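# Gather spilled game tokens into the blue tape square

## Task

Move every spilled game token so that it lies wholly within the outer border of the blue tape square, resting on the table or low in a stack. The kitchen timer should finish standing upright on the table; if it does not, the result counts for less.

## Robot and tools

ROBOT AND FRAMES. Two arms, left_arm and right_arm, are mounted on opposite sides of the table. The arm names do not match the sides of the images. Scene frame: origin at the table centre, table top at z = +0.020 m, +z up. Base poses in the scene frame: left_arm at (+0.118, +0.468, +0.132) m with quat_wxyz (+0.707, 0, 0, -0.707), on the +y side. right_arm at (-0.013, -0.460, +0.104) m with quat_wxyz (+0.713, 0, 0, +0.701). Up is +z in both base frames. Each arm's hand positions, orientations, velocities, targets and wrist-camera pose are given in that arm's own base frame. The table and the fixed cameras use the scene frame. Reported hand poses can be off by a few centimetres, more so when the arm reaches far.

GRIPPER. The fingers point along the gripper's +x axis and close along its y axis. end_effector_position is the point midway between the fingers, 3 to 4 cm short of the tips. Only the outer 1.5 cm of each finger's inner face is flat; farther in it angles away.

ROW FORMAT (used by execute_actions and move). One flat list of 16 numbers covering both arms, even when only one arm moves. The first 8 are for left_arm: x, y, z, qw, qx, qy, qz, opening. The next 8 are the same fields for right_arm. x, y, z is an absolute position goal for end_effector_position, in metres, in that arm's base frame. qw..qz is an absolute orientation goal, w first, in the same frame. Opening runs from -1 to +1: +1 is fully open (0.080 m), and empty fingers touch at about -0.78. Values below that down to -1 close them no further. A full close takes at least about 0.6 s. To hold an orientation, repeat the same quaternion in every row rather than copying the reported one, which drifts. To park an arm that touches nothing, resend the pose from the last result taken before it stopped, unchanged at every call, together with the opening you want. Sending the measured pose can relax a press. Any number you send is a command: to leave a gripper unchanged, resend its current command (see the Tool commands line).

execute_actions(actions, cameras). actions is a list of actions. Each action is a table of up to 15 rows, one row per 1/30 s control step. A shorter table repeats its last row until the 15 steps are done, so each action lasts 0.5 s. An empty list only reports the state. An action is rejected for both arms if any target lies more than 0.6 m from that gripper's current position along any gripper axis. The whole call is rejected if the call is malformed or its first action fails this test against the latest reported state. cameras picks which images come back: omitted, null or ["all"] returns all of them, [] returns none, and an unknown name voids the call.

move(target, speed, blend, opening_speed, blocking, cameras). target is one 16-number row, or a list of up to 15 rows visited in order, with no 0.6 m limit. Each gripper moves in a straight line from its Hand target toward its goal, turning the short way. All paths finish together, last at least 0.5 s and are cut off at 10 s. speed is in m/s, from 0.002 to 2.4, default 0.25; it can be one value or one per target, and turning is capped at twice that value in rad/s. blend, in metres, rounds the corners at intermediate targets; 0 stops at each one. opening_speed is a rate of 0.2 or more per second on the -1..+1 scale. The first target's openings are sent at once. Later targets' openings are applied on arrival, after everything has settled. With blocking=false the result arrives after about 0.5 s while the motion continues, and a new move takes over from it. Moves do not avoid obstacles or the other arm. Faster moves overshoot more and strike harder. Do not route a path close to an arm's own base, which can flip its shoulder; go around it instead. The extra move: line gives the outcome. done means at rest within 8 mm and 2 degrees. The other outcomes are off_target, moving, held (a check withheld steps or the clearance check stopped the path), blocked (the gripper stopped far from its goal, usually because something is in the way; it then holds and presses less) and fault. limits=paced means the commanded pose was clipped; limits=held means steps were withheld.

wait(seconds, cameras): 0 to 10 s, with each arm holding its last command; it returns early if a running move finishes. stop(cameras): brakes a running move, and needs stopping distance. zoom_image(camera, region): camera is one of cam_head_left, cam_head_right, cam_left_wrist, cam_right_wrist (each 672x504). region is [x0, y0, x1, y1] in pixels from the top-left corner, at most 504 by 504, taken from the newest image. finished_scene(scene): pass the current scene number; it cannot be reversed.

RESULTS. Each result reports each gripper's pose and velocities, which are omitted when Joint velocities reads within noise. It also gives Hand target (where the arm is now being driven, possibly short of your goal) and Tool commands. grip_measured is on the opening scale; the last Joint positions value is the opening in metres, and readings can be off by about 1 mm. A tightly gripped hard part reads up to about 3 mm (0.067) narrower than it is. Joint torques are total drive outputs, including the arm's own weight. External joint torques estimate outside loads, one line per earlier action; positive is toward larger joint angles, and an outside push in that direction lowers the value. Step readings list some intermediate positions, for execute_actions only. Wrist depth gives a 7x7 grid per wrist camera in mm, from the top left with rows separated by " / ", valid from 70 to 1000 mm; "-" means no valid value.

MOTION NOTES. Each step, the commanded orientation is limited to within 32 degrees of the current one. Friction and gravity can leave the hand low, short or tilted, and small moves may fail or go the wrong way. Check the pose after each move and correct any tilt.

GRASPING. At first touch, command about 0.08 below the grip_measured reading for a firm hold; use less for a lighter one. Pads press with roughly 34 to 49 N, and parts thinner than about 3 mm get less force.

AVOID. Keep the grippers from striking or pinching each other, and never close a gripper on the other arm's fingers. Do not push anything off the table. Do not drop objects or release them while they are still moving. Avoid slamming and hard presses. Do not knock over the timer. Loose objects may occasionally get nudged. Contact torque limits (N m): waist 16.8, shoulder 20.8, elbow 20.8, wrist pitch 5.49, wrist yaw 5.47, wrist roll 5.13; exceeding one freezes that arm for 10 s. Holding loads or stretching out heats the motors: a MOTOR HOT line appears at 50 °C, and at 95 °C an OVER-TEMPERATURE FAULT stops the arm for 30 to 60 s or longer. Joint ranges (rad): waist -3.054 to 3.054, shoulder 0.000 to 3.142, elbow 0.000 to 2.356, wrist pitch -1.571 to 1.571, wrist yaw -1.571 to 1.571, wrist roll -3.142 to 3.142.

Each tool is called by a JSON object that holds its "op" and its "data", one argument or row to a line.

## Session

{"op": "execute_actions", "data": {
  "actions": []
}}

Scene clock: 0.00 s.
left_arm: end_effector_position=(+0.1621, +0.1037, -0.0086) grip_measured=+0.997 end_effector_quat_wxyz=(+0.624, -0.284, +0.593, +0.422) | right_arm: end_effector_position=(+0.2018, -0.2868, +0.1996) grip_measured=+0.993 end_effector_quat_wxyz=(+0.768, +0.153, -0.011, -0.622)
Joint positions: left_arm=[0.414 1.455 0.532 -0.625 -0.199 -0.635 0.08] | right_arm=[-0.704 1.212 0.519 0.478 0.626 0.382 0.08]
Joint velocities: within noise
Joint torques (N m): no reading
External joint torques (N m): no reading
Motor temperatures (°C): left_arm=[35 33 37 39 30 36] | right_arm=[31 34 32 39 30 32]
Heat: left arm: hottest wrist pitch 39 °C (+0.0 °C/min); right arm: hottest wrist pitch 39 °C (+0.0 °C/min).
Wrist depth (mm): cam_left_wrist=[149 159 159 155 150 145 141 / 177 172 166 161 156 151 148 / 181 180 174 169 163 158 153 / 175 189 183 176 170 165 160 / - 82 191 185 179 105 164 / - 80 203 195 188 83 76 / - 189 206 205 199 189 73] | cam_right_wrist=[- - 988 942 911 899 855 / - - - - - 948 919 / - - - - - - - / - - - - - - - / - - - - - - 96 / - - - - - - 82 / - - - - - - 79]
Hand target: left_arm +0.1633, +0.1044, -0.0076; +0.626, -0.284, +0.591, +0.422 | right_arm +0.2018, -0.2868, +0.2002; +0.768, +0.153, -0.012, -0.622
Tool commands: left_gripper/opening=+0.997333 right_gripper/opening=+0.993085

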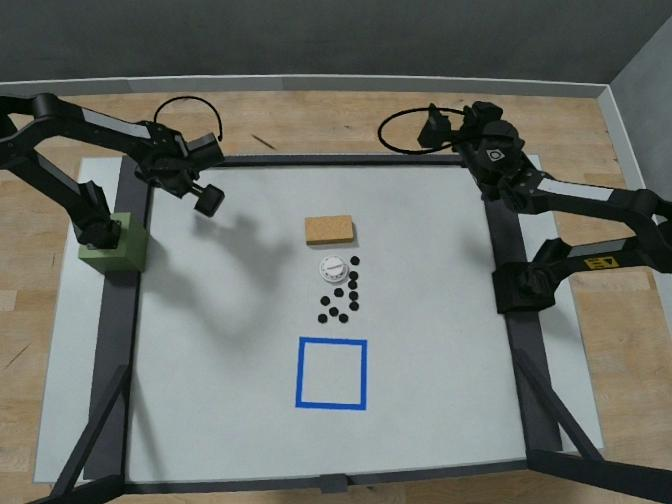

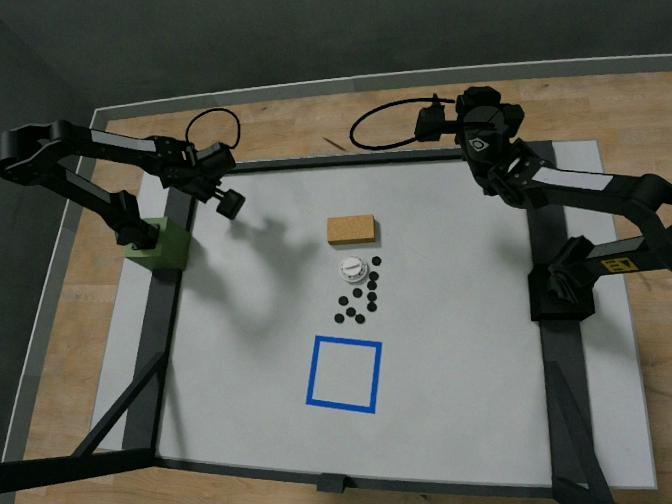

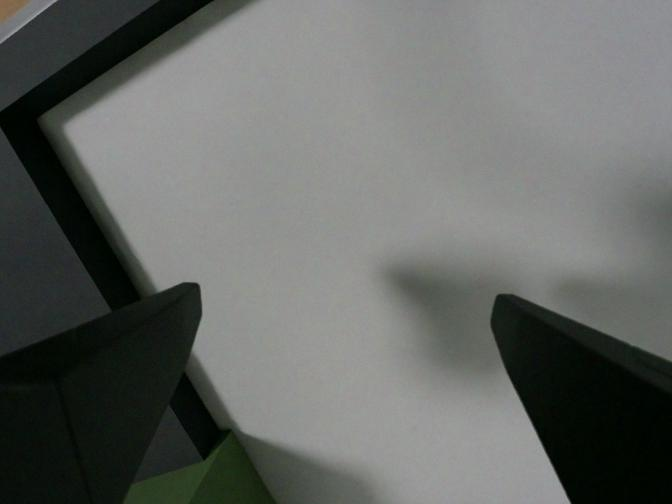

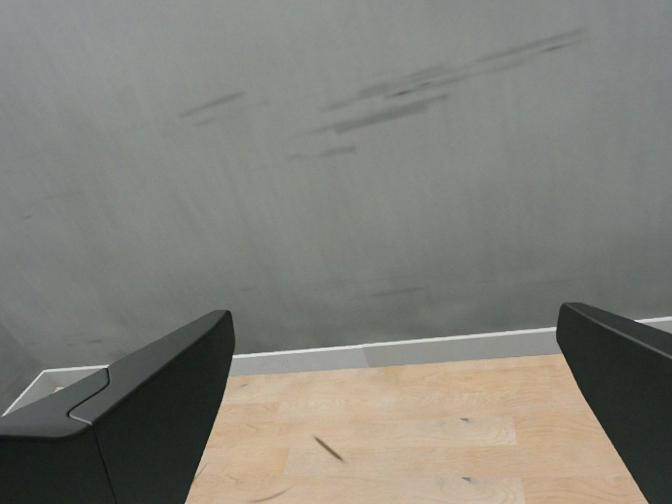

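{"op": "zoom_image", "data": {
  "camera": "cam_head_left",
  "region": [260, 200, 420, 420]
}}

{"op": "zoom_image", "data": {
  "camera": "cam_head_right",
  "region": [300, 200, 420, 340]
}}

Scaled by 2.291.

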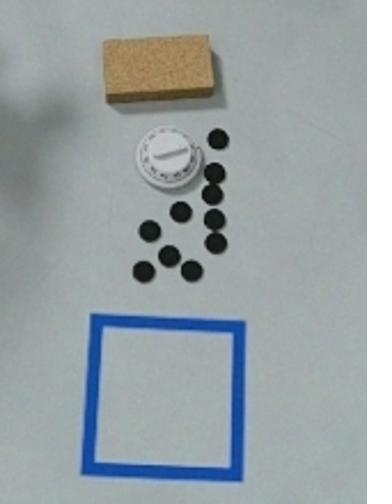

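Scaled by 3.600.

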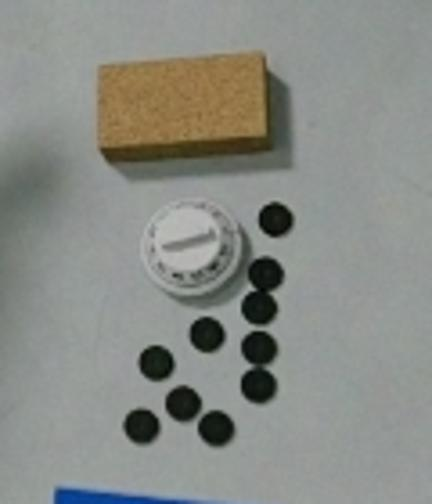

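{"op": "move", "data": {
  "target": [0.1633,0.1044,-0.0076,0.626,-0.284,0.591,0.422,1,0.38,-0.06,0.14,0.7071,0,0.7071,0,1]
}}

Scene clock: 67.67 s.
left_arm: end_effector_position=(+0.1621, +0.1037, -0.0086) grip_measured=+0.997 end_effector_quat_wxyz=(+0.624, -0.284, +0.593, +0.422) | right_arm: end_effector_position=(+0.3777, -0.0606, +0.1448) grip_measured=+0.993 end_effector_quat_wxyz=(+0.711, +0.000, +0.703, -0.005)
Joint positions: left_arm=[0.414 1.455 0.532 -0.625 -0.199 -0.635 0.08] | right_arm=[-0.157 1.993 1.827 -1.392 0.004 -0.15 0.08]
Joint velocities: within noise
Joint torques (N m): left_arm=[0.03 -3.38 4.01 0.41 -0.17 0.01] | right_arm=[0.07 -6.57 5.94 0.29 -0.17 -0.18]
External joint torques (N m): left_arm=[0.04 0.17 -0.4 0.04 -0.01 0.02] | right_arm=[0.11 2.49 0.11 -0.07 -0.16 -0.18]
Motor temperatures (°C): left_arm=[34 34 38 38 30 36] | right_arm=[31 35 36 42 30 32]
Heat: left arm: hottest elbow 38 °C (+1.0 °C/min); right arm: hottest wrist pitch 42 °C (+2.0 °C/min).
Wrist depth (mm): cam_left_wrist=[149 159 159 155 150 145 141 / 176 173 166 161 156 151 147 / 181 180 175 169 163 158 153 / 175 189 183 176 170 165 160 / - 82 192 185 179 105 164 / - 80 203 194 188 83 76 / - 189 206 206 198 190 73] | cam_right_wrist=[252 253 251 245 246 220 242 / 269 267 265 242 260 232 257 / 286 284 282 277 277 279 276 / 305 301 301 297 297 295 293 / 325 318 315 318 316 309 96 / - - 344 342 342 340 82 / - - 373 371 365 365 79]
Hand target: left_arm +0.1634, +0.1044, -0.0076; +0.626, -0.284, +0.591, +0.422 | right_arm +0.3800, -0.0600, +0.1401; +0.707, +0.000, +0.707, +0.000
Off the commanded pose: left_arm 0.002 m, 0 deg | right_arm 0.005 m, 1 deg.
move: done

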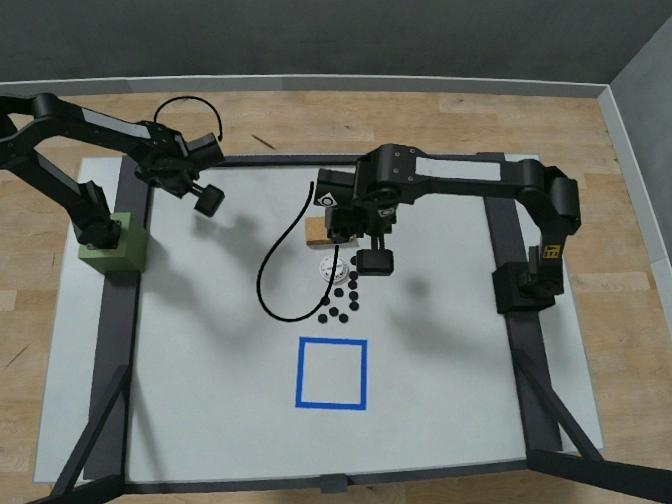

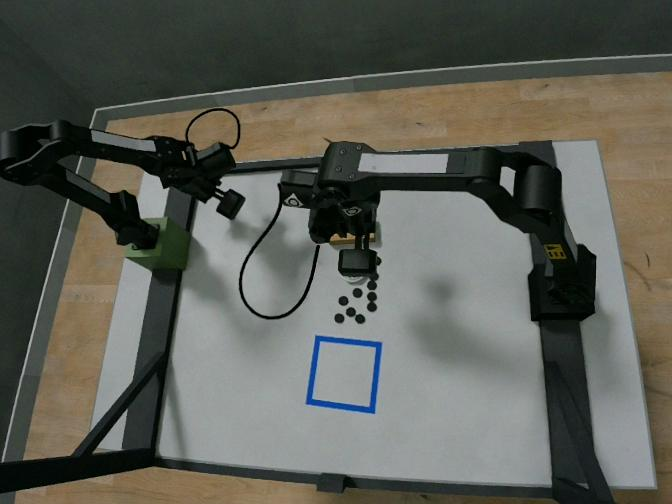

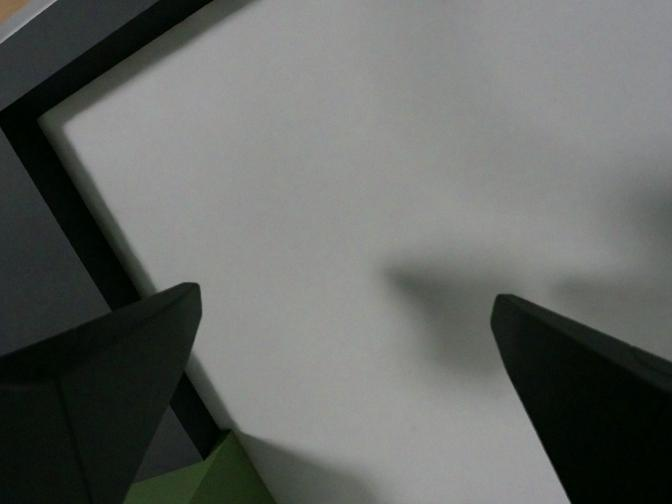

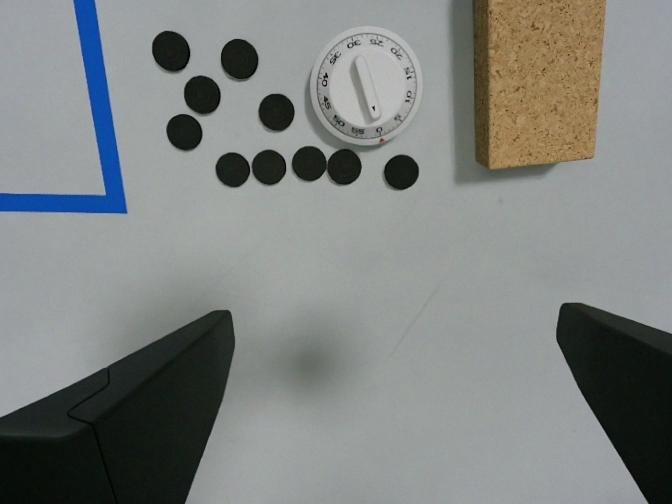

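{"op": "move", "data": {
  "target": [0.1633,0.1044,-0.0076,0.626,-0.284,0.591,0.422,1,0.426,-0.061,0.04,0.683,0.183,0.683,-0.183,1]
}}

Scene clock: 94.33 s.
left_arm: end_effector_position=(+0.1621, +0.1037, -0.0086) grip_measured=+0.997 end_effector_quat_wxyz=(+0.624, -0.284, +0.593, +0.422) | right_arm: end_effector_position=(+0.4261, -0.0628, +0.0477) grip_measured=+0.993 end_effector_quat_wxyz=(+0.689, +0.180, +0.678, -0.182)
Joint positions: left_arm=[0.414 1.455 0.532 -0.625 -0.199 -0.635 0.08] | right_arm=[-0.145 2.22 1.788 -1.123 0.004 0.374 0.08]
Joint velocities: within noise
Joint torques (N m): left_arm=[0.03 -3.38 4.04 0.41 -0.16 0] | right_arm=[0.29 -7.94 5.04 0.6 -0.13 0.23]
External joint torques (N m): left_arm=[0.02 0.13 -0.27 0.08 0 0.01] | right_arm=[0.35 2.61 -0.76 0.22 -0.16 0.23]
Motor temperatures (°C): left_arm=[34 34 38 38 30 36] | right_arm=[31 38 37 40 30 32]
Heat: left arm: hottest elbow 38 °C (+0.0 °C/min); right arm: hottest wrist pitch 40 °C (-1.0 °C/min).
Wrist depth (mm): cam_left_wrist=[149 159 158 154 149 145 141 / 176 172 166 161 156 151 147 / 181 180 174 169 163 158 153 / 175 189 183 176 170 165 159 / - 82 192 185 179 105 165 / - 80 203 195 187 83 76 / - 189 207 206 199 189 73] | cam_right_wrist=[164 162 161 161 158 133 132 / 172 173 171 169 170 142 139 / 184 182 181 156 164 174 148 / 195 192 191 163 188 191 188 / 208 202 203 202 205 201 96 / - - 220 220 220 217 82 / - - 240 237 237 235 79]
Hand target: left_arm +0.1634, +0.1044, -0.0076; +0.626, -0.284, +0.591, +0.422 | right_arm +0.4258, -0.0609, +0.0401; +0.683, +0.183, +0.683, -0.183
Off the commanded pose: left_arm 0.002 m, 0 deg | right_arm 0.008 m, 1 deg.
move: done

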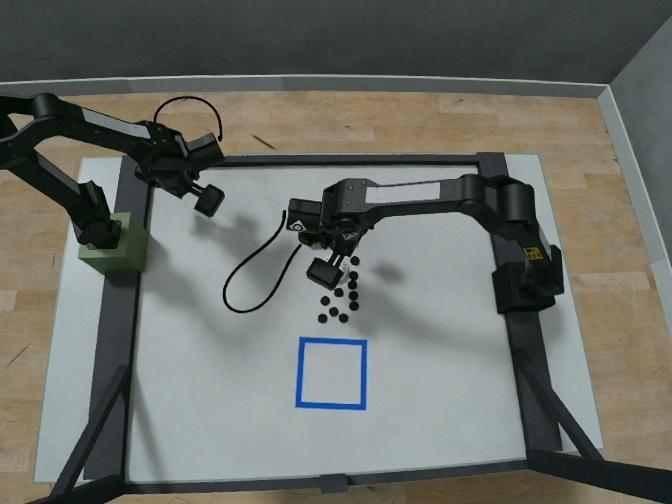

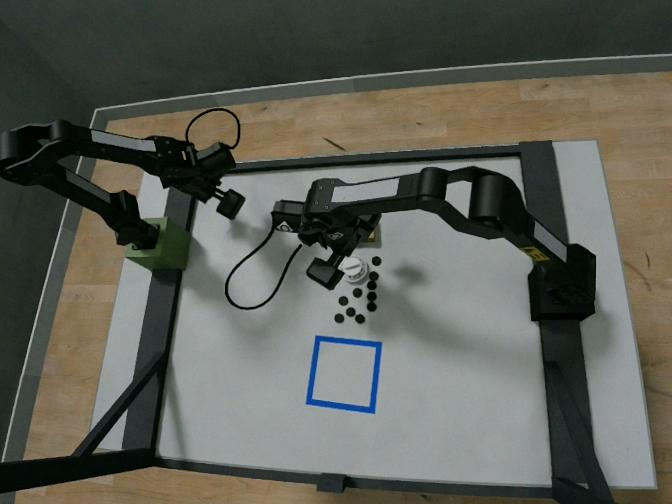

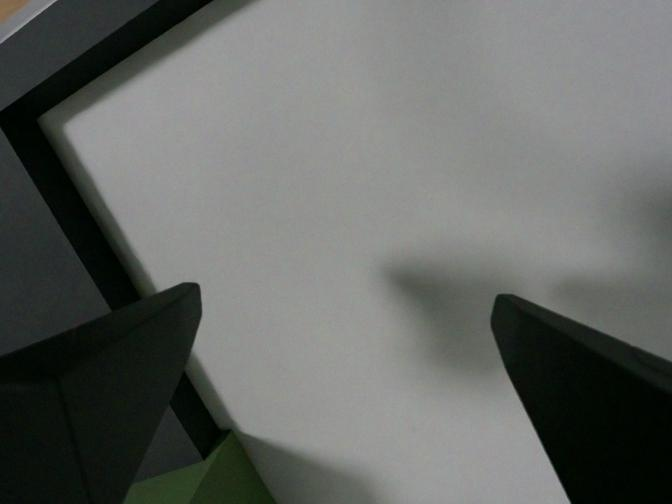

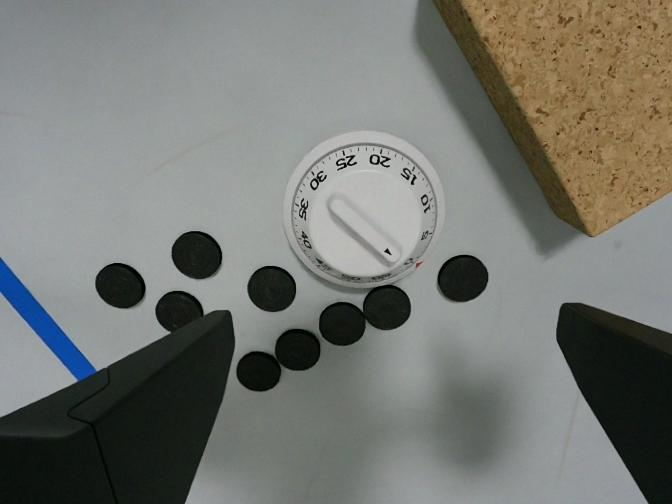

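{"op": "move", "data": {
  "target": [
    [0.1633,0.1044,-0.0076,0.626,-0.284,0.591,0.422,1,0.4355,-0.061,0.03,0.683,0.183,0.683,-0.183,0.75],
    [0.1633,0.1044,-0.0076,0.626,-0.284,0.591,0.422,1,0.4355,-0.061,-0.018,0.683,0.183,0.683,-0.183,0.75]
  ],
  "speed": 0.12
}}

Scene clock: 117.53 s.
left_arm: end_effector_position=(+0.1621, +0.1037, -0.0086) grip_measured=+0.997 end_effector_quat_wxyz=(+0.624, -0.284, +0.593, +0.422) | right_arm: end_effector_position=(+0.4387, -0.0631, -0.0088) grip_measured=+0.753 end_effector_quat_wxyz=(+0.691, +0.181, +0.675, -0.182)
Joint positions: left_arm=[0.414 1.455 0.532 -0.625 -0.199 -0.635 0.08] | right_arm=[-0.141 2.328 1.739 -0.96 0.004 0.377 0.069]
Joint velocities: within noise
Joint torques (N m): left_arm=[0.04 -3.4 4.05 0.4 -0.16 0.01] | right_arm=[0.17 -8.58 4.11 0.6 -0.13 0.21]
External joint torques (N m): left_arm=[0.07 0.11 -0.29 0.06 -0.01 0.02] | right_arm=[0.1 2.38 -1.49 0.2 -0.15 0.21]
Motor temperatures (°C): left_arm=[33 34 38 38 30 36] | right_arm=[30 44 37 40 30 32]
Heat: left arm: hottest elbow 38 °C (+0.0 °C/min); right arm: hottest shoulder 44 °C (+9.1 °C/min).
Wrist depth (mm): cam_left_wrist=[149 158 158 154 150 145 141 / 177 172 166 161 156 151 148 / 181 180 174 169 162 158 153 / 175 189 183 176 170 164 160 / - 82 191 185 179 105 164 / - 80 203 195 188 83 76 / - 189 206 206 199 189 73] | cam_right_wrist=[- 111 111 110 110 100 - / 118 117 118 116 116 114 87 / - 124 123 120 120 122 99 / - 134 131 108 105 128 127 / 142 139 137 110 107 121 134 / - - 146 148 146 146 - / - - 161 159 161 160 79]
Hand target: left_arm +0.1634, +0.1044, -0.0076; +0.626, -0.284, +0.591, +0.422 | right_arm +0.4354, -0.0610, -0.0179; +0.683, +0.183, +0.683, -0.183
Off the commanded pose: left_arm 0.002 m, 0 deg | right_arm 0.010 m, 1 deg.
move: off_target (right_arm)

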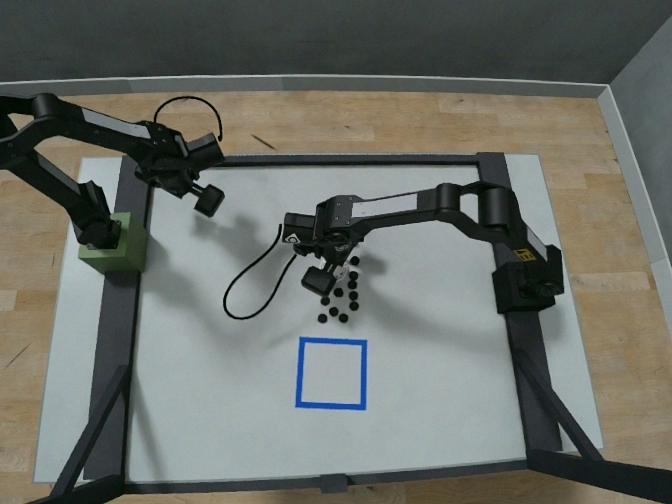

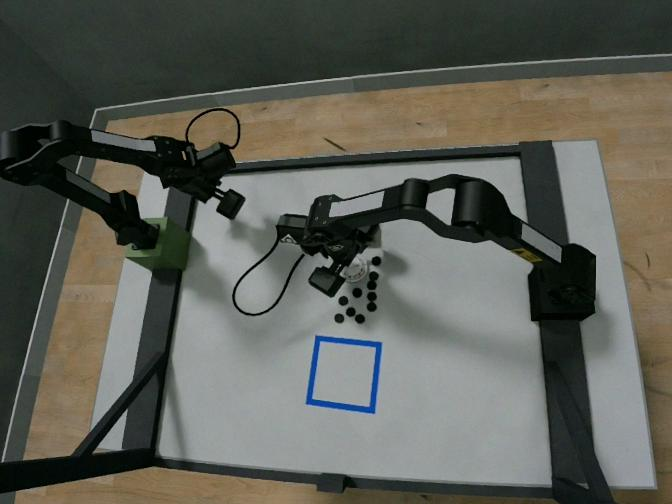

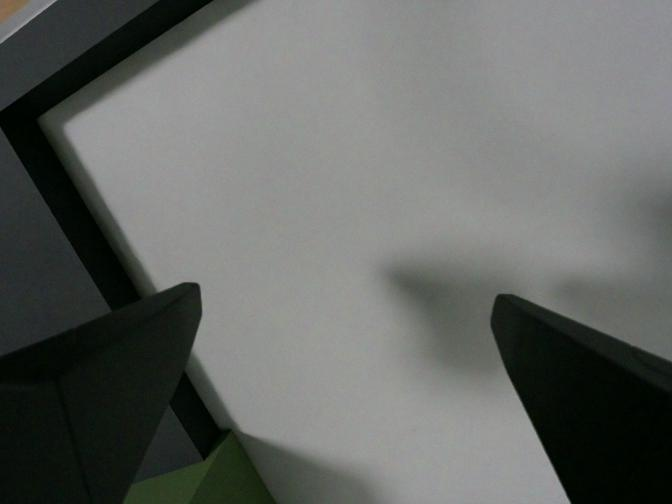

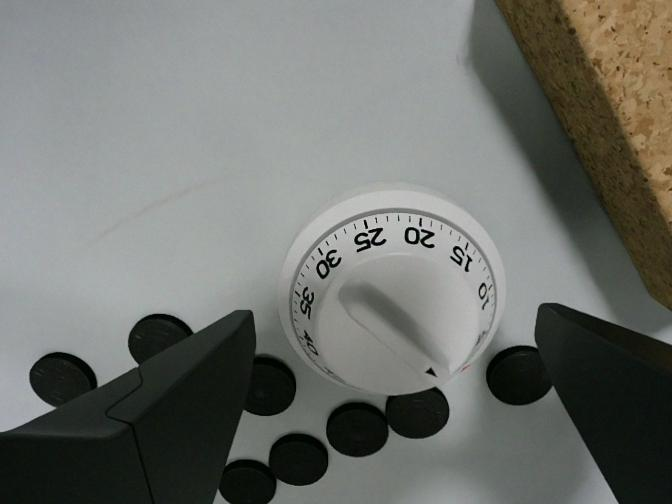

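{"op": "move", "data": {
  "target": [0.1633,0.1044,-0.0076,0.626,-0.284,0.591,0.422,1,0.432,-0.059,-0.038,0.683,0.183,0.683,-0.183,0.75],
  "speed": 0.08,
  "cameras": ["cam_right_wrist"]
}}

Scene clock: 136.47 s.
left_arm: end_effector_position=(+0.1621, +0.1037, -0.0086) grip_measured=+0.997 end_effector_quat_wxyz=(+0.624, -0.284, +0.593, +0.422) | right_arm: end_effector_position=(+0.4365, -0.0614, -0.0272) grip_measured=+0.753 end_effector_quat_wxyz=(+0.693, +0.181, +0.674, -0.182)
Joint positions: left_arm=[0.414 1.455 0.532 -0.625 -0.199 -0.635 0.08] | right_arm=[-0.138 2.343 1.688 -0.889 0.004 0.38 0.069]
Joint velocities: within noise
Joint torques (N m): left_arm=[0.03 -3.41 4.05 0.42 -0.16 0.01] | right_arm=[0.26 -8.11 3.76 0.61 -0.13 0.22]
External joint torques (N m): left_arm=[0.05 0.12 -0.3 0.07 -0.01 0.02] | right_arm=[0.21 2.79 -1.67 0.23 -0.14 0.22]
Motor temperatures (°C): left_arm=[33 34 38 38 30 35] | right_arm=[30 47 36 39 30 32]
Heat: left arm: hottest elbow 38 °C (+0.0 °C/min); right arm: hottest shoulder 47 °C (+11.1 °C/min).
Wrist depth (mm): cam_left_wrist=[149 158 159 154 149 145 141 / 176 172 166 161 156 152 147 / 181 180 175 169 163 158 153 / 175 189 183 176 170 165 160 / - 82 192 185 179 105 164 / - 80 203 195 188 83 76 / - 189 206 205 199 189 73] | cam_right_wrist=[- 95 94 93 93 94 - / - 100 99 99 98 96 89 / - - 105 105 103 104 97 / - 114 112 - - 107 109 / 121 119 102 88 - 95 114 / - - 125 95 88 126 - / - - 138 134 134 136 79]
Hand target: left_arm +0.1634, +0.1044, -0.0076; +0.626, -0.284, +0.591, +0.422 | right_arm +0.4318, -0.0590, -0.0377; +0.683, +0.183, +0.683, -0.183
Off the commanded pose: left_arm 0.002 m, 0 deg | right_arm 0.012 m, 2 deg.
move: off_target (right_arm)
Images, in order (width x height): cam_right_wrist 672x504.

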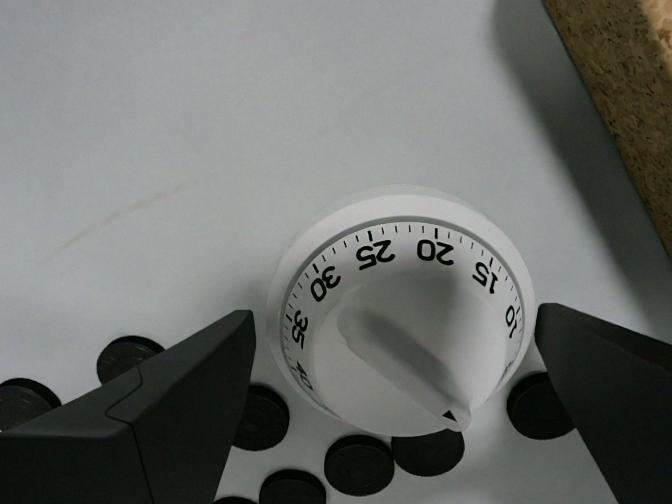

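{"op": "move", "data": {
  "target": [0.1633,0.1044,-0.0076,0.626,-0.284,0.591,0.422,1,0.432,-0.059,-0.038,0.683,0.183,0.683,-0.183,0.4],
  "opening_speed": 0.4,
  "cameras": ["cam_right_wrist"]
}}

Scene clock: 145.53 s.
left_arm: end_effector_position=(+0.1621, +0.1037, -0.0086) grip_measured=+0.997 end_effector_quat_wxyz=(+0.624, -0.284, +0.593, +0.422) | right_arm: end_effector_position=(+0.4366, -0.0614, -0.0272) grip_measured=+0.582 end_effector_quat_wxyz=(+0.693, +0.181, +0.674, -0.182)
Joint positions: left_arm=[0.414 1.455 0.532 -0.625 -0.199 -0.635 0.08] | right_arm=[-0.138 2.343 1.688 -0.888 0.004 0.381 0.061]
Joint velocities: within noise
Joint torques (N m): left_arm=[0.04 -3.39 4.01 0.41 -0.16 0.01] | right_arm=[0.25 -8.11 3.79 0.61 -0.13 0.21]
External joint torques (N m): left_arm=[0.04 0.12 -0.33 0.06 -0.01 0.02] | right_arm=[0.26 2.8 -1.66 0.22 -0.15 0.22]
Motor temperatures (°C): left_arm=[33 34 38 38 30 35] | right_arm=[30 48 36 39 30 32]
Heat: left arm: hottest elbow 38 °C (+0.0 °C/min); right arm: hottest shoulder 48 °C (+11.1 °C/min).
Wrist depth (mm): cam_left_wrist=[149 158 159 155 150 145 141 / 176 172 166 161 156 151 147 / 181 181 174 169 163 158 153 / 174 189 183 176 170 165 160 / - 82 191 186 179 105 165 / - 80 203 195 187 83 76 / - 190 206 205 199 190 72] | cam_right_wrist=[- 95 94 94 94 94 - / - 99 100 99 98 96 89 / - - 105 104 103 104 96 / - 114 113 - - 108 110 / 121 119 100 87 - 96 114 / - - 125 96 90 124 - / - - 137 135 133 136 78]
Hand target: left_arm +0.1634, +0.1044, -0.0076; +0.626, -0.284, +0.591, +0.422 | right_arm +0.4319, -0.0590, -0.0377; +0.683, +0.183, +0.683, -0.183
Off the commanded pose: left_arm 0.002 m, 0 deg | right_arm 0.012 m, 2 deg.
move: off_target (right_arm)
Images, in order (width x height): cam_right_wrist 672x504.

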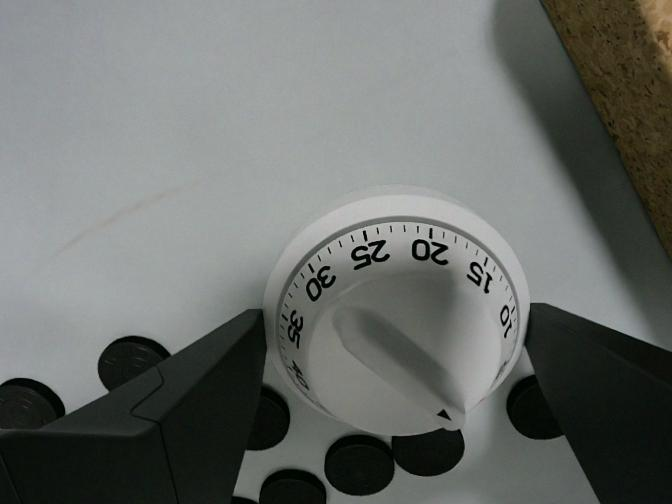

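{"op": "move", "data": {
  "target": [
    [0.1633,0.1044,-0.0076,0.626,-0.284,0.591,0.422,1,0.432,-0.059,0.03,0.683,0.183,0.683,-0.183,0.4],
    [0.1633,0.1044,-0.0076,0.626,-0.284,0.591,0.422,1,0.30,-0.19,0.03,0.683,0.183,0.683,-0.183,0.4],
    [0.1633,0.1044,-0.0076,0.626,-0.284,0.591,0.422,1,0.30,-0.19,-0.022,0.683,0.183,0.683,-0.183,0.4]
  ],
  "speed": [0.12,0.2,0.1],
  "blend": [0.02,0.02,0],
  "cameras": ["cam_right_wrist","cam_head_left"]
}}

Scene clock: 165.93 s.
left_arm: end_effector_position=(+0.1621, +0.1037, -0.0086) grip_measured=+0.997 end_effector_quat_wxyz=(+0.624, -0.284, +0.593, +0.422) | right_arm: end_effector_position=(+0.3021, -0.1922, -0.0162) grip_measured=+0.582 end_effector_quat_wxyz=(+0.688, +0.183, +0.677, -0.188)
Joint positions: left_arm=[0.414 1.455 0.532 -0.625 -0.199 -0.635 0.08] | right_arm=[-0.566 2.05 1.242 -0.745 0.003 -0.035 0.061]
Joint velocities: within noise
Joint torques (N m): left_arm=[0.05 -3.4 4.05 0.42 -0.16 0.01] | right_arm=[0.17 -6.59 3.74 0.57 -0.1 -0.18]
External joint torques (N m): left_arm=[0.08 0.1 -0.29 0.07 -0.01 0.02] | right_arm=[0.08 2.06 -1.28 0.21 -0.09 -0.18]
Motor temperatures (°C): left_arm=[33 34 38 38 30 35] | right_arm=[30 49 35 39 30 32]
Heat: left arm: hottest elbow 38 °C (+0.0 °C/min); right arm: hottest shoulder 49 °C (+7.0 °C/min). Fold the right arm in close to its base, or ease its load, before you think long.
Wrist depth (mm): cam_left_wrist=[149 159 159 154 150 144 141 / 176 172 166 161 156 151 147 / 181 181 174 169 163 158 153 / 175 188 183 176 170 165 160 / - 82 191 185 179 105 165 / - 80 203 195 187 83 76 / - 189 206 206 199 189 73] | cam_right_wrist=[- 98 107 106 106 106 105 / - 114 115 113 112 111 112 / - 121 120 118 116 117 117 / 131 130 125 - - 127 124 / 138 136 99 88 - 95 131 / - - 146 96 90 146 - / - - 158 157 155 - 78]
Hand target: left_arm +0.1634, +0.1044, -0.0076; +0.626, -0.284, +0.591, +0.422 | right_arm +0.2999, -0.1899, -0.0219; +0.683, +0.183, +0.683, -0.183
Off the commanded pose: left_arm 0.002 m, 0 deg | right_arm 0.007 m, 1 deg.
MOTOR HOT: joint 2 (shoulder) of the right arm reports 49 °C; the controller stops that arm at 95 °C. To cool a motor, set the load down, stop pushing, or move to a pose that needs little force.
move: done
Images, in order (width x height): cam_head_left 672x504, cam_right_wrist 672x504.

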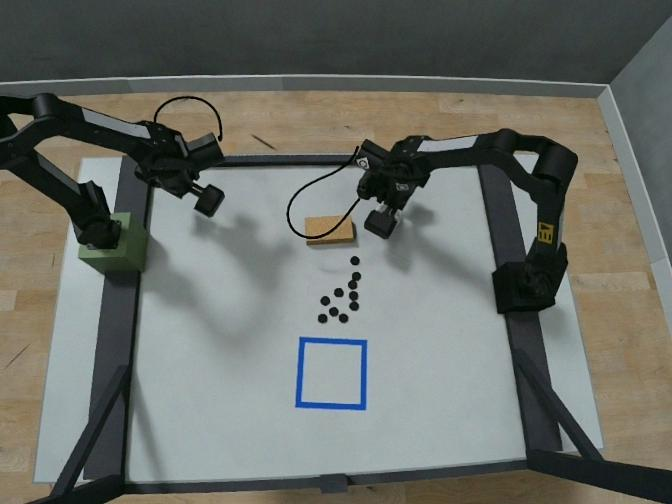

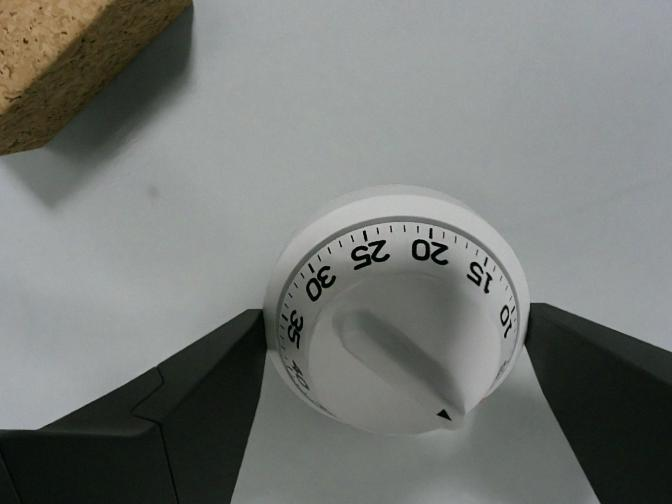

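{"op": "move", "data": {
  "target": [
    [0.1633,0.1044,-0.0076,0.626,-0.284,0.591,0.422,1,0.30,-0.19,-0.034,0.683,0.183,0.683,-0.183,0.4]
  ],
  "speed": [0.04],
  "cameras": ["cam_right_wrist"]
}}

Scene clock: 173.83 s.
left_arm: end_effector_position=(+0.1621, +0.1037, -0.0086) grip_measured=+0.997 end_effector_quat_wxyz=(+0.624, -0.284, +0.593, +0.422) | right_arm: end_effector_position=(+0.3031, -0.1928, -0.0270) grip_measured=+0.582 end_effector_quat_wxyz=(+0.689, +0.182, +0.676, -0.188)
Joint positions: left_arm=[0.414 1.455 0.532 -0.625 -0.199 -0.635 0.08] | right_arm=[-0.566 2.074 1.228 -0.704 0.003 -0.035 0.061]
Joint velocities: within noise
Joint torques (N m): left_arm=[0.04 -3.39 4.03 0.42 -0.16 0.01] | right_arm=[0.11 -6.46 3.45 0.61 -0.11 -0.18]
External joint torques (N m): left_arm=[0.05 0.12 -0.3 0.08 -0.01 0.01] | right_arm=[0.08 2.29 -1.52 0.21 -0.1 -0.18]
Motor temperatures (°C): left_arm=[33 34 38 38 30 35] | right_arm=[30 48 35 39 30 32]
Heat: left arm: hottest elbow 38 °C (+0.0 °C/min); right arm: hottest shoulder 48 °C (+4.0 °C/min). Fold the right arm in close to its base, or ease its load, before you think long.
Wrist depth (mm): cam_left_wrist=[149 159 159 154 150 145 141 / 177 172 166 161 156 151 147 / 181 180 175 169 163 158 153 / 175 189 182 175 170 165 160 / - 82 192 185 179 105 165 / - 80 203 195 188 83 76 / - 189 206 206 199 189 73] | cam_right_wrist=[- 97 98 97 97 98 96 / - 104 103 103 101 100 101 / - 111 108 107 106 107 105 / - 118 115 - - 113 114 / 126 124 100 88 - 95 119 / - - 132 96 90 132 - / - - 143 142 141 140 78]
Hand target: left_arm +0.1634, +0.1044, -0.0076; +0.626, -0.284, +0.591, +0.422 | right_arm +0.3000, -0.1899, -0.0339; +0.683, +0.183, +0.683, -0.183
Off the commanded pose: left_arm 0.002 m, 0 deg | right_arm 0.008 m, 1 deg.
MOTOR HOT: still on. Joint 2 (shoulder) of the right arm reports 48 °C.
move: done
Images, in order (width x height): cam_right_wrist 672x504.

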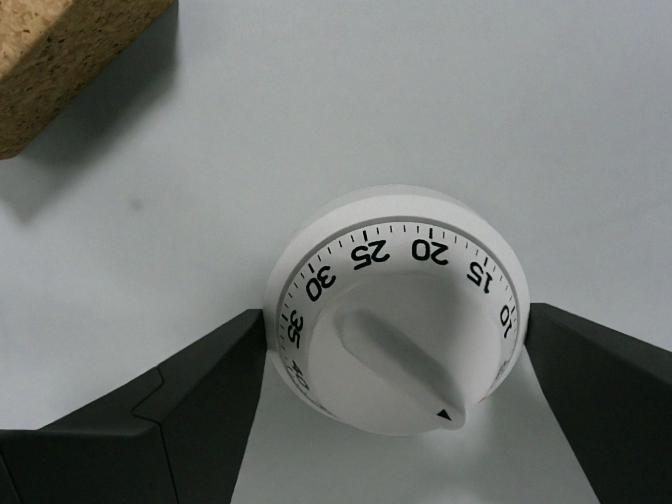

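{"op": "move", "data": {
  "target": [
    [0.1633,0.1044,-0.0076,0.626,-0.284,0.591,0.422,1,0.30,-0.19,-0.039,0.683,0.183,0.683,-0.183,0.4],
    [0.1633,0.1044,-0.0076,0.626,-0.284,0.591,0.422,1,0.30,-0.19,-0.039,0.683,0.183,0.683,-0.183,0.8],
    [0.1633,0.1044,-0.0076,0.626,-0.284,0.591,0.422,1,0.30,-0.19,0.05,0.683,0.183,0.683,-0.183,0.8]
  ],
  "speed": [0.04,0.1,0.12],
  "opening_speed": 0.5,
  "cameras": ["cam_right_wrist"]
}}

Scene clock: 185.47 s.
left_arm: end_effector_position=(+0.1621, +0.1037, -0.0086) grip_measured=+0.997 end_effector_quat_wxyz=(+0.624, -0.284, +0.593, +0.422) | right_arm: end_effector_position=(+0.2974, -0.1893, +0.0445) grip_measured=+0.797 end_effector_quat_wxyz=(+0.676, +0.186, +0.688, -0.184)
Joint positions: left_arm=[0.414 1.455 0.532 -0.625 -0.199 -0.635 0.08] | right_arm=[-0.566 1.955 1.369 -1.001 0.003 -0.035 0.071]
Joint velocities: within noise
Joint torques (N m): left_arm=[0.07 -3.38 4.03 0.41 -0.15 0] | right_arm=[0.12 -9.02 5.37 0.25 -0.11 -0.18]
External joint torques (N m): left_arm=[0.09 0.09 -0.26 0.07 -0.01 0.01] | right_arm=[0.08 -0.57 -0.11 -0.06 -0.09 -0.18]
Motor temperatures (°C): left_arm=[33 34 38 37 30 35] | right_arm=[30 47 35 39 30 32]
Heat: left arm: hottest elbow 38 °C (+0.0 °C/min); right arm: hottest shoulder 47 °C (+1.0 °C/min).
Wrist depth (mm): cam_left_wrist=[149 159 159 155 150 145 141 / 177 172 166 161 157 151 147 / 182 180 174 169 163 158 153 / 175 188 183 176 171 165 160 / - 82 191 185 179 105 165 / - 80 203 195 188 83 76 / - 189 206 205 199 189 73] | cam_right_wrist=[133 133 160 159 158 157 156 / 172 168 170 167 168 168 166 / 179 182 181 155 158 178 176 / 196 195 194 174 178 192 189 / 212 207 203 207 205 199 197 / - - 222 224 222 222 - / - - 246 244 244 241 77]
Hand target: left_arm +0.1634, +0.1044, -0.0076; +0.626, -0.284, +0.591, +0.422 | right_arm +0.2999, -0.1899, +0.0500; +0.683, +0.183, +0.683, -0.183
Off the commanded pose: left_arm 0.002 m, 0 deg | right_arm 0.006 m, 1 deg.
MOTOR HOT: cleared for the motors of the right arm.
move: done; target 2's new opening was sent with right_arm's hand 0.010 m and 1 deg from that target
Images, in order (width x height): cam_right_wrist 672x504.

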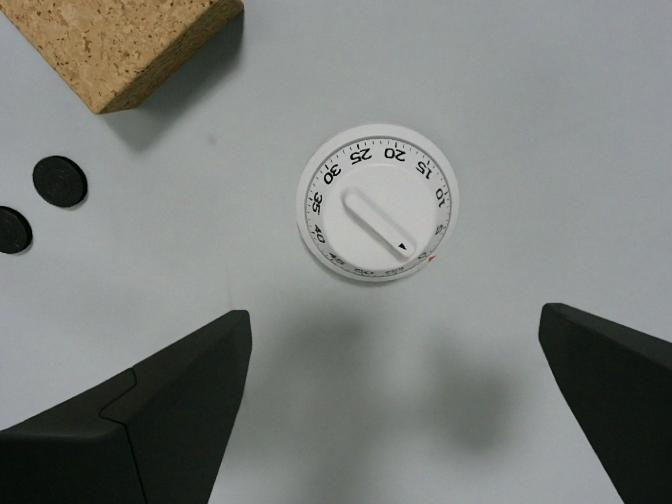

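{"op": "move", "data": {
  "target": [
    [0.1633,0.1044,-0.0076,0.626,-0.284,0.591,0.422,1,0.40,-0.155,0.09,0.7071,0,0.7071,0,1]
  ],
  "cameras": ["cam_right_wrist"]
}}

Scene clock: 198.83 s.
left_arm: end_effector_position=(+0.1621, +0.1037, -0.0086) grip_measured=+0.997 end_effector_quat_wxyz=(+0.624, -0.284, +0.593, +0.422) | right_arm: end_effector_position=(+0.3985, -0.1546, +0.0964) grip_measured=+0.990 end_effector_quat_wxyz=(+0.712, -0.001, +0.703, -0.005)
Joint positions: left_arm=[0.414 1.455 0.532 -0.625 -0.199 -0.635 0.08] | right_arm=[-0.369 2.185 1.926 -1.297 0.003 -0.363 0.08]
Joint velocities: within noise
Joint torques (N m): left_arm=[0.04 -3.42 4.02 0.42 -0.16 0.02] | right_arm=[-0.02 -7.6 5.82 0.29 -0.13 -0.19]
External joint torques (N m): left_arm=[0.06 0.1 -0.35 0.06 -0.01 0.03] | right_arm=[-0.11 2.81 -0.03 -0.06 -0.1 -0.19]
Motor temperatures (°C): left_arm=[33 33 38 37 30 35] | right_arm=[30 48 36 38 30 31]
Heat: left arm: hottest elbow 38 °C (+0.0 °C/min); right arm: hottest shoulder 48 °C (+1.0 °C/min).
Wrist depth (mm): cam_left_wrist=[149 159 158 155 150 145 141 / 176 172 166 161 156 151 148 / 182 180 175 169 163 158 153 / 175 189 183 175 170 165 160 / - 82 191 185 179 105 165 / - 80 202 195 188 83 76 / - 189 206 207 199 189 73] | cam_right_wrist=[207 207 207 177 180 202 200 / 218 219 218 188 192 215 213 / 235 233 232 202 200 228 225 / 249 248 246 244 243 241 240 / 268 258 260 262 243 253 95 / - - 283 283 278 277 82 / - - 306 303 299 301 79]
Hand target: left_arm +0.1634, +0.1044, -0.0076; +0.626, -0.284, +0.591, +0.422 | right_arm +0.3999, -0.1549, +0.0900; +0.707, +0.000, +0.707, +0.000
Off the commanded pose: left_arm 0.002 m, 0 deg | right_arm 0.007 m, 1 deg.
move: done
Images, in order (width x height): cam_right_wrist 672x504.

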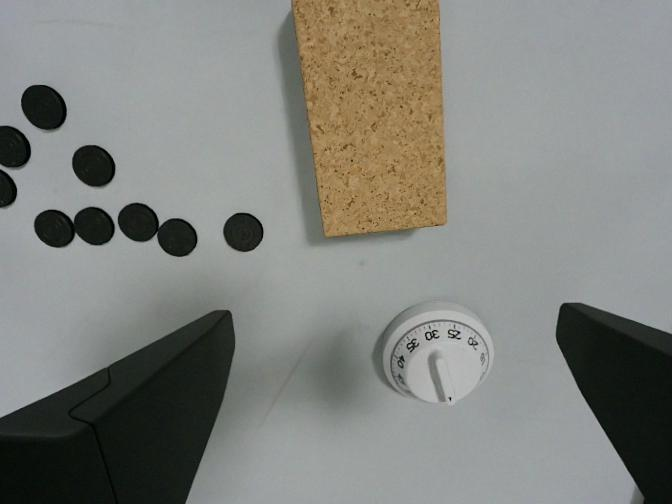

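{"op": "move", "data": {
  "target": [
    [0.1633,0.1044,-0.0076,0.626,-0.284,0.591,0.422,1,0.437,-0.155,0.04,0.7058,-0.0419,0.7058,0.0419,1],
    [0.1633,0.1044,-0.0076,0.626,-0.284,0.591,0.422,1,0.437,-0.155,0.012,0.7058,-0.0419,0.7058,0.0419,1]
  ],
  "speed": [0.15,0.1],
  "cameras": ["cam_right_wrist"]
}}

Scene clock: 228.03 s.
left_arm: end_effector_position=(+0.1621, +0.1037, -0.0086) grip_measured=+0.997 end_effector_quat_wxyz=(+0.624, -0.284, +0.593, +0.422) | right_arm: end_effector_position=(+0.4398, -0.1566, +0.0231) grip_measured=+0.990 end_effector_quat_wxyz=(+0.714, -0.044, +0.698, +0.035)
Joint positions: left_arm=[0.414 1.455 0.532 -0.625 -0.199 -0.635 0.08] | right_arm=[-0.341 2.388 1.978 -1.134 0.003 -0.453 0.08]
Joint velocities: within noise
Joint torques (N m): left_arm=[0.05 -3.38 4 0.42 -0.15 0.01] | right_arm=[0.06 -8.78 4.22 0.59 -0.13 -0.19]
External joint torques (N m): left_arm=[0.07 0.09 -0.27 0.1 -0.01 0.01] | right_arm=[0.02 2.67 -1.55 0.2 -0.1 -0.19]
Motor temperatures (°C): left_arm=[32 33 37 37 30 35] | right_arm=[30 46 35 38 30 31]
Heat: left arm: hottest elbow 37 °C (-1.0 °C/min); right arm: hottest shoulder 46 °C (-3.0 °C/min).
Wrist depth (mm): cam_left_wrist=[149 159 158 154 150 145 141 / 176 172 166 161 156 152 147 / 181 180 174 169 163 158 153 / 175 189 183 175 170 165 159 / - 82 191 185 179 105 164 / - 80 203 195 187 83 76 / - 189 206 207 199 189 73] | cam_right_wrist=[140 139 139 138 137 136 135 / 148 147 146 117 117 143 143 / 157 157 155 123 124 152 153 / 166 166 166 131 131 161 161 / 176 174 172 140 139 170 96 / - - 188 150 150 184 82 / - - 202 203 193 199 79]
Hand target: left_arm +0.1634, +0.1044, -0.0076; +0.626, -0.284, +0.591, +0.422 | right_arm +0.4369, -0.1549, +0.0122; +0.706, -0.042, +0.706, +0.042
Off the commanded pose: left_arm 0.002 m, 0 deg | right_arm 0.012 m, 2 deg.
move: off_target (right_arm)
Images, in order (width x height): cam_right_wrist 672x504.

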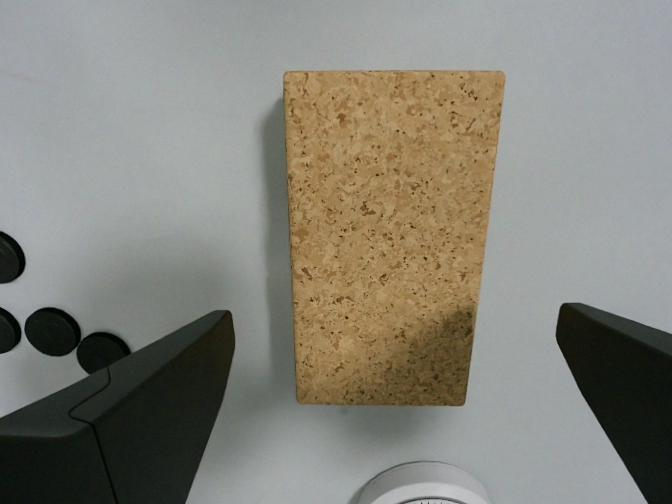

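{"op": "move", "data": {
  "target": [
    [0.1633,0.1044,-0.0076,0.626,-0.284,0.591,0.422,1,0.435,-0.154,-0.031,0.7058,-0.0419,0.7058,0.0419,1],
    [0.1633,0.1044,-0.0076,0.626,-0.284,0.591,0.422,1,0.435,-0.154,-0.031,0.7058,-0.0419,0.7058,0.0419,0.3]
  ],
  "speed": [0.1,0.1],
  "opening_speed": 0.5,
  "cameras": ["cam_right_wrist"]
}}

Scene clock: 241.27 s.
left_arm: end_effector_position=(+0.1621, +0.1037, -0.0086) grip_measured=+0.997 end_effector_quat_wxyz=(+0.624, -0.284, +0.593, +0.422) | right_arm: end_effector_position=(+0.4387, -0.1562, -0.0202) grip_measured=+0.408 end_effector_quat_wxyz=(+0.714, -0.044, +0.698, +0.035)
Joint positions: left_arm=[0.414 1.455 0.532 -0.625 -0.199 -0.635 0.08] | right_arm=[-0.341 2.431 1.878 -0.991 0.003 -0.453 0.053]
Joint velocities: within noise
Joint torques (N m): left_arm=[0.03 -3.41 4.04 0.42 -0.15 0.01] | right_arm=[0.15 -8.81 4.09 0.56 -0.14 -0.18]
External joint torques (N m): left_arm=[0.04 0.11 -0.28 0.08 0 0.02] | right_arm=[0.11 2.67 -1.48 0.19 -0.11 -0.18]
Motor temperatures (°C): left_arm=[32 33 37 37 30 35] | right_arm=[30 49 35 38 30 31]
Heat: left arm: hottest elbow 37 °C (-1.0 °C/min); right arm: hottest shoulder 49 °C (+2.0 °C/min).
Wrist depth (mm): cam_left_wrist=[149 158 158 154 150 145 141 / 176 172 166 161 156 151 147 / 181 180 174 169 163 158 153 / 175 189 183 176 170 165 159 / - 82 191 186 179 105 164 / - 80 202 195 188 83 76 / - 189 206 205 199 189 73] | cam_right_wrist=[- 100 99 74 98 - 98 / - 106 - 76 77 76 102 / - 114 83 81 80 80 108 / - 121 116 86 86 86 116 / 128 128 92 92 91 90 122 / - - - 98 97 - - / - - - 106 105 104 -]
Hand target: left_arm +0.1634, +0.1044, -0.0076; +0.626, -0.284, +0.591, +0.422 | right_arm +0.4349, -0.1539, -0.0308; +0.706, -0.042, +0.706, +0.042
Off the commanded pose: left_arm 0.002 m, 0 deg | right_arm 0.012 m, 2 deg.
move: off_target (right_arm); target 2's new opening was sent with right_arm's hand 0.012 m and 2 deg from that target
Images, in order (width x height): cam_right_wrist 672x504.

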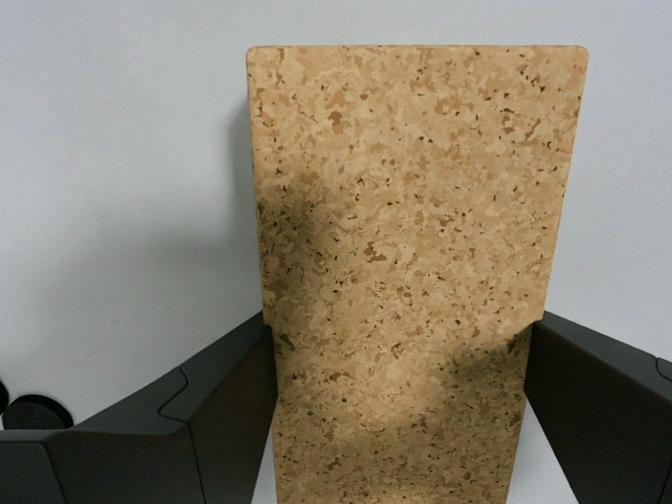

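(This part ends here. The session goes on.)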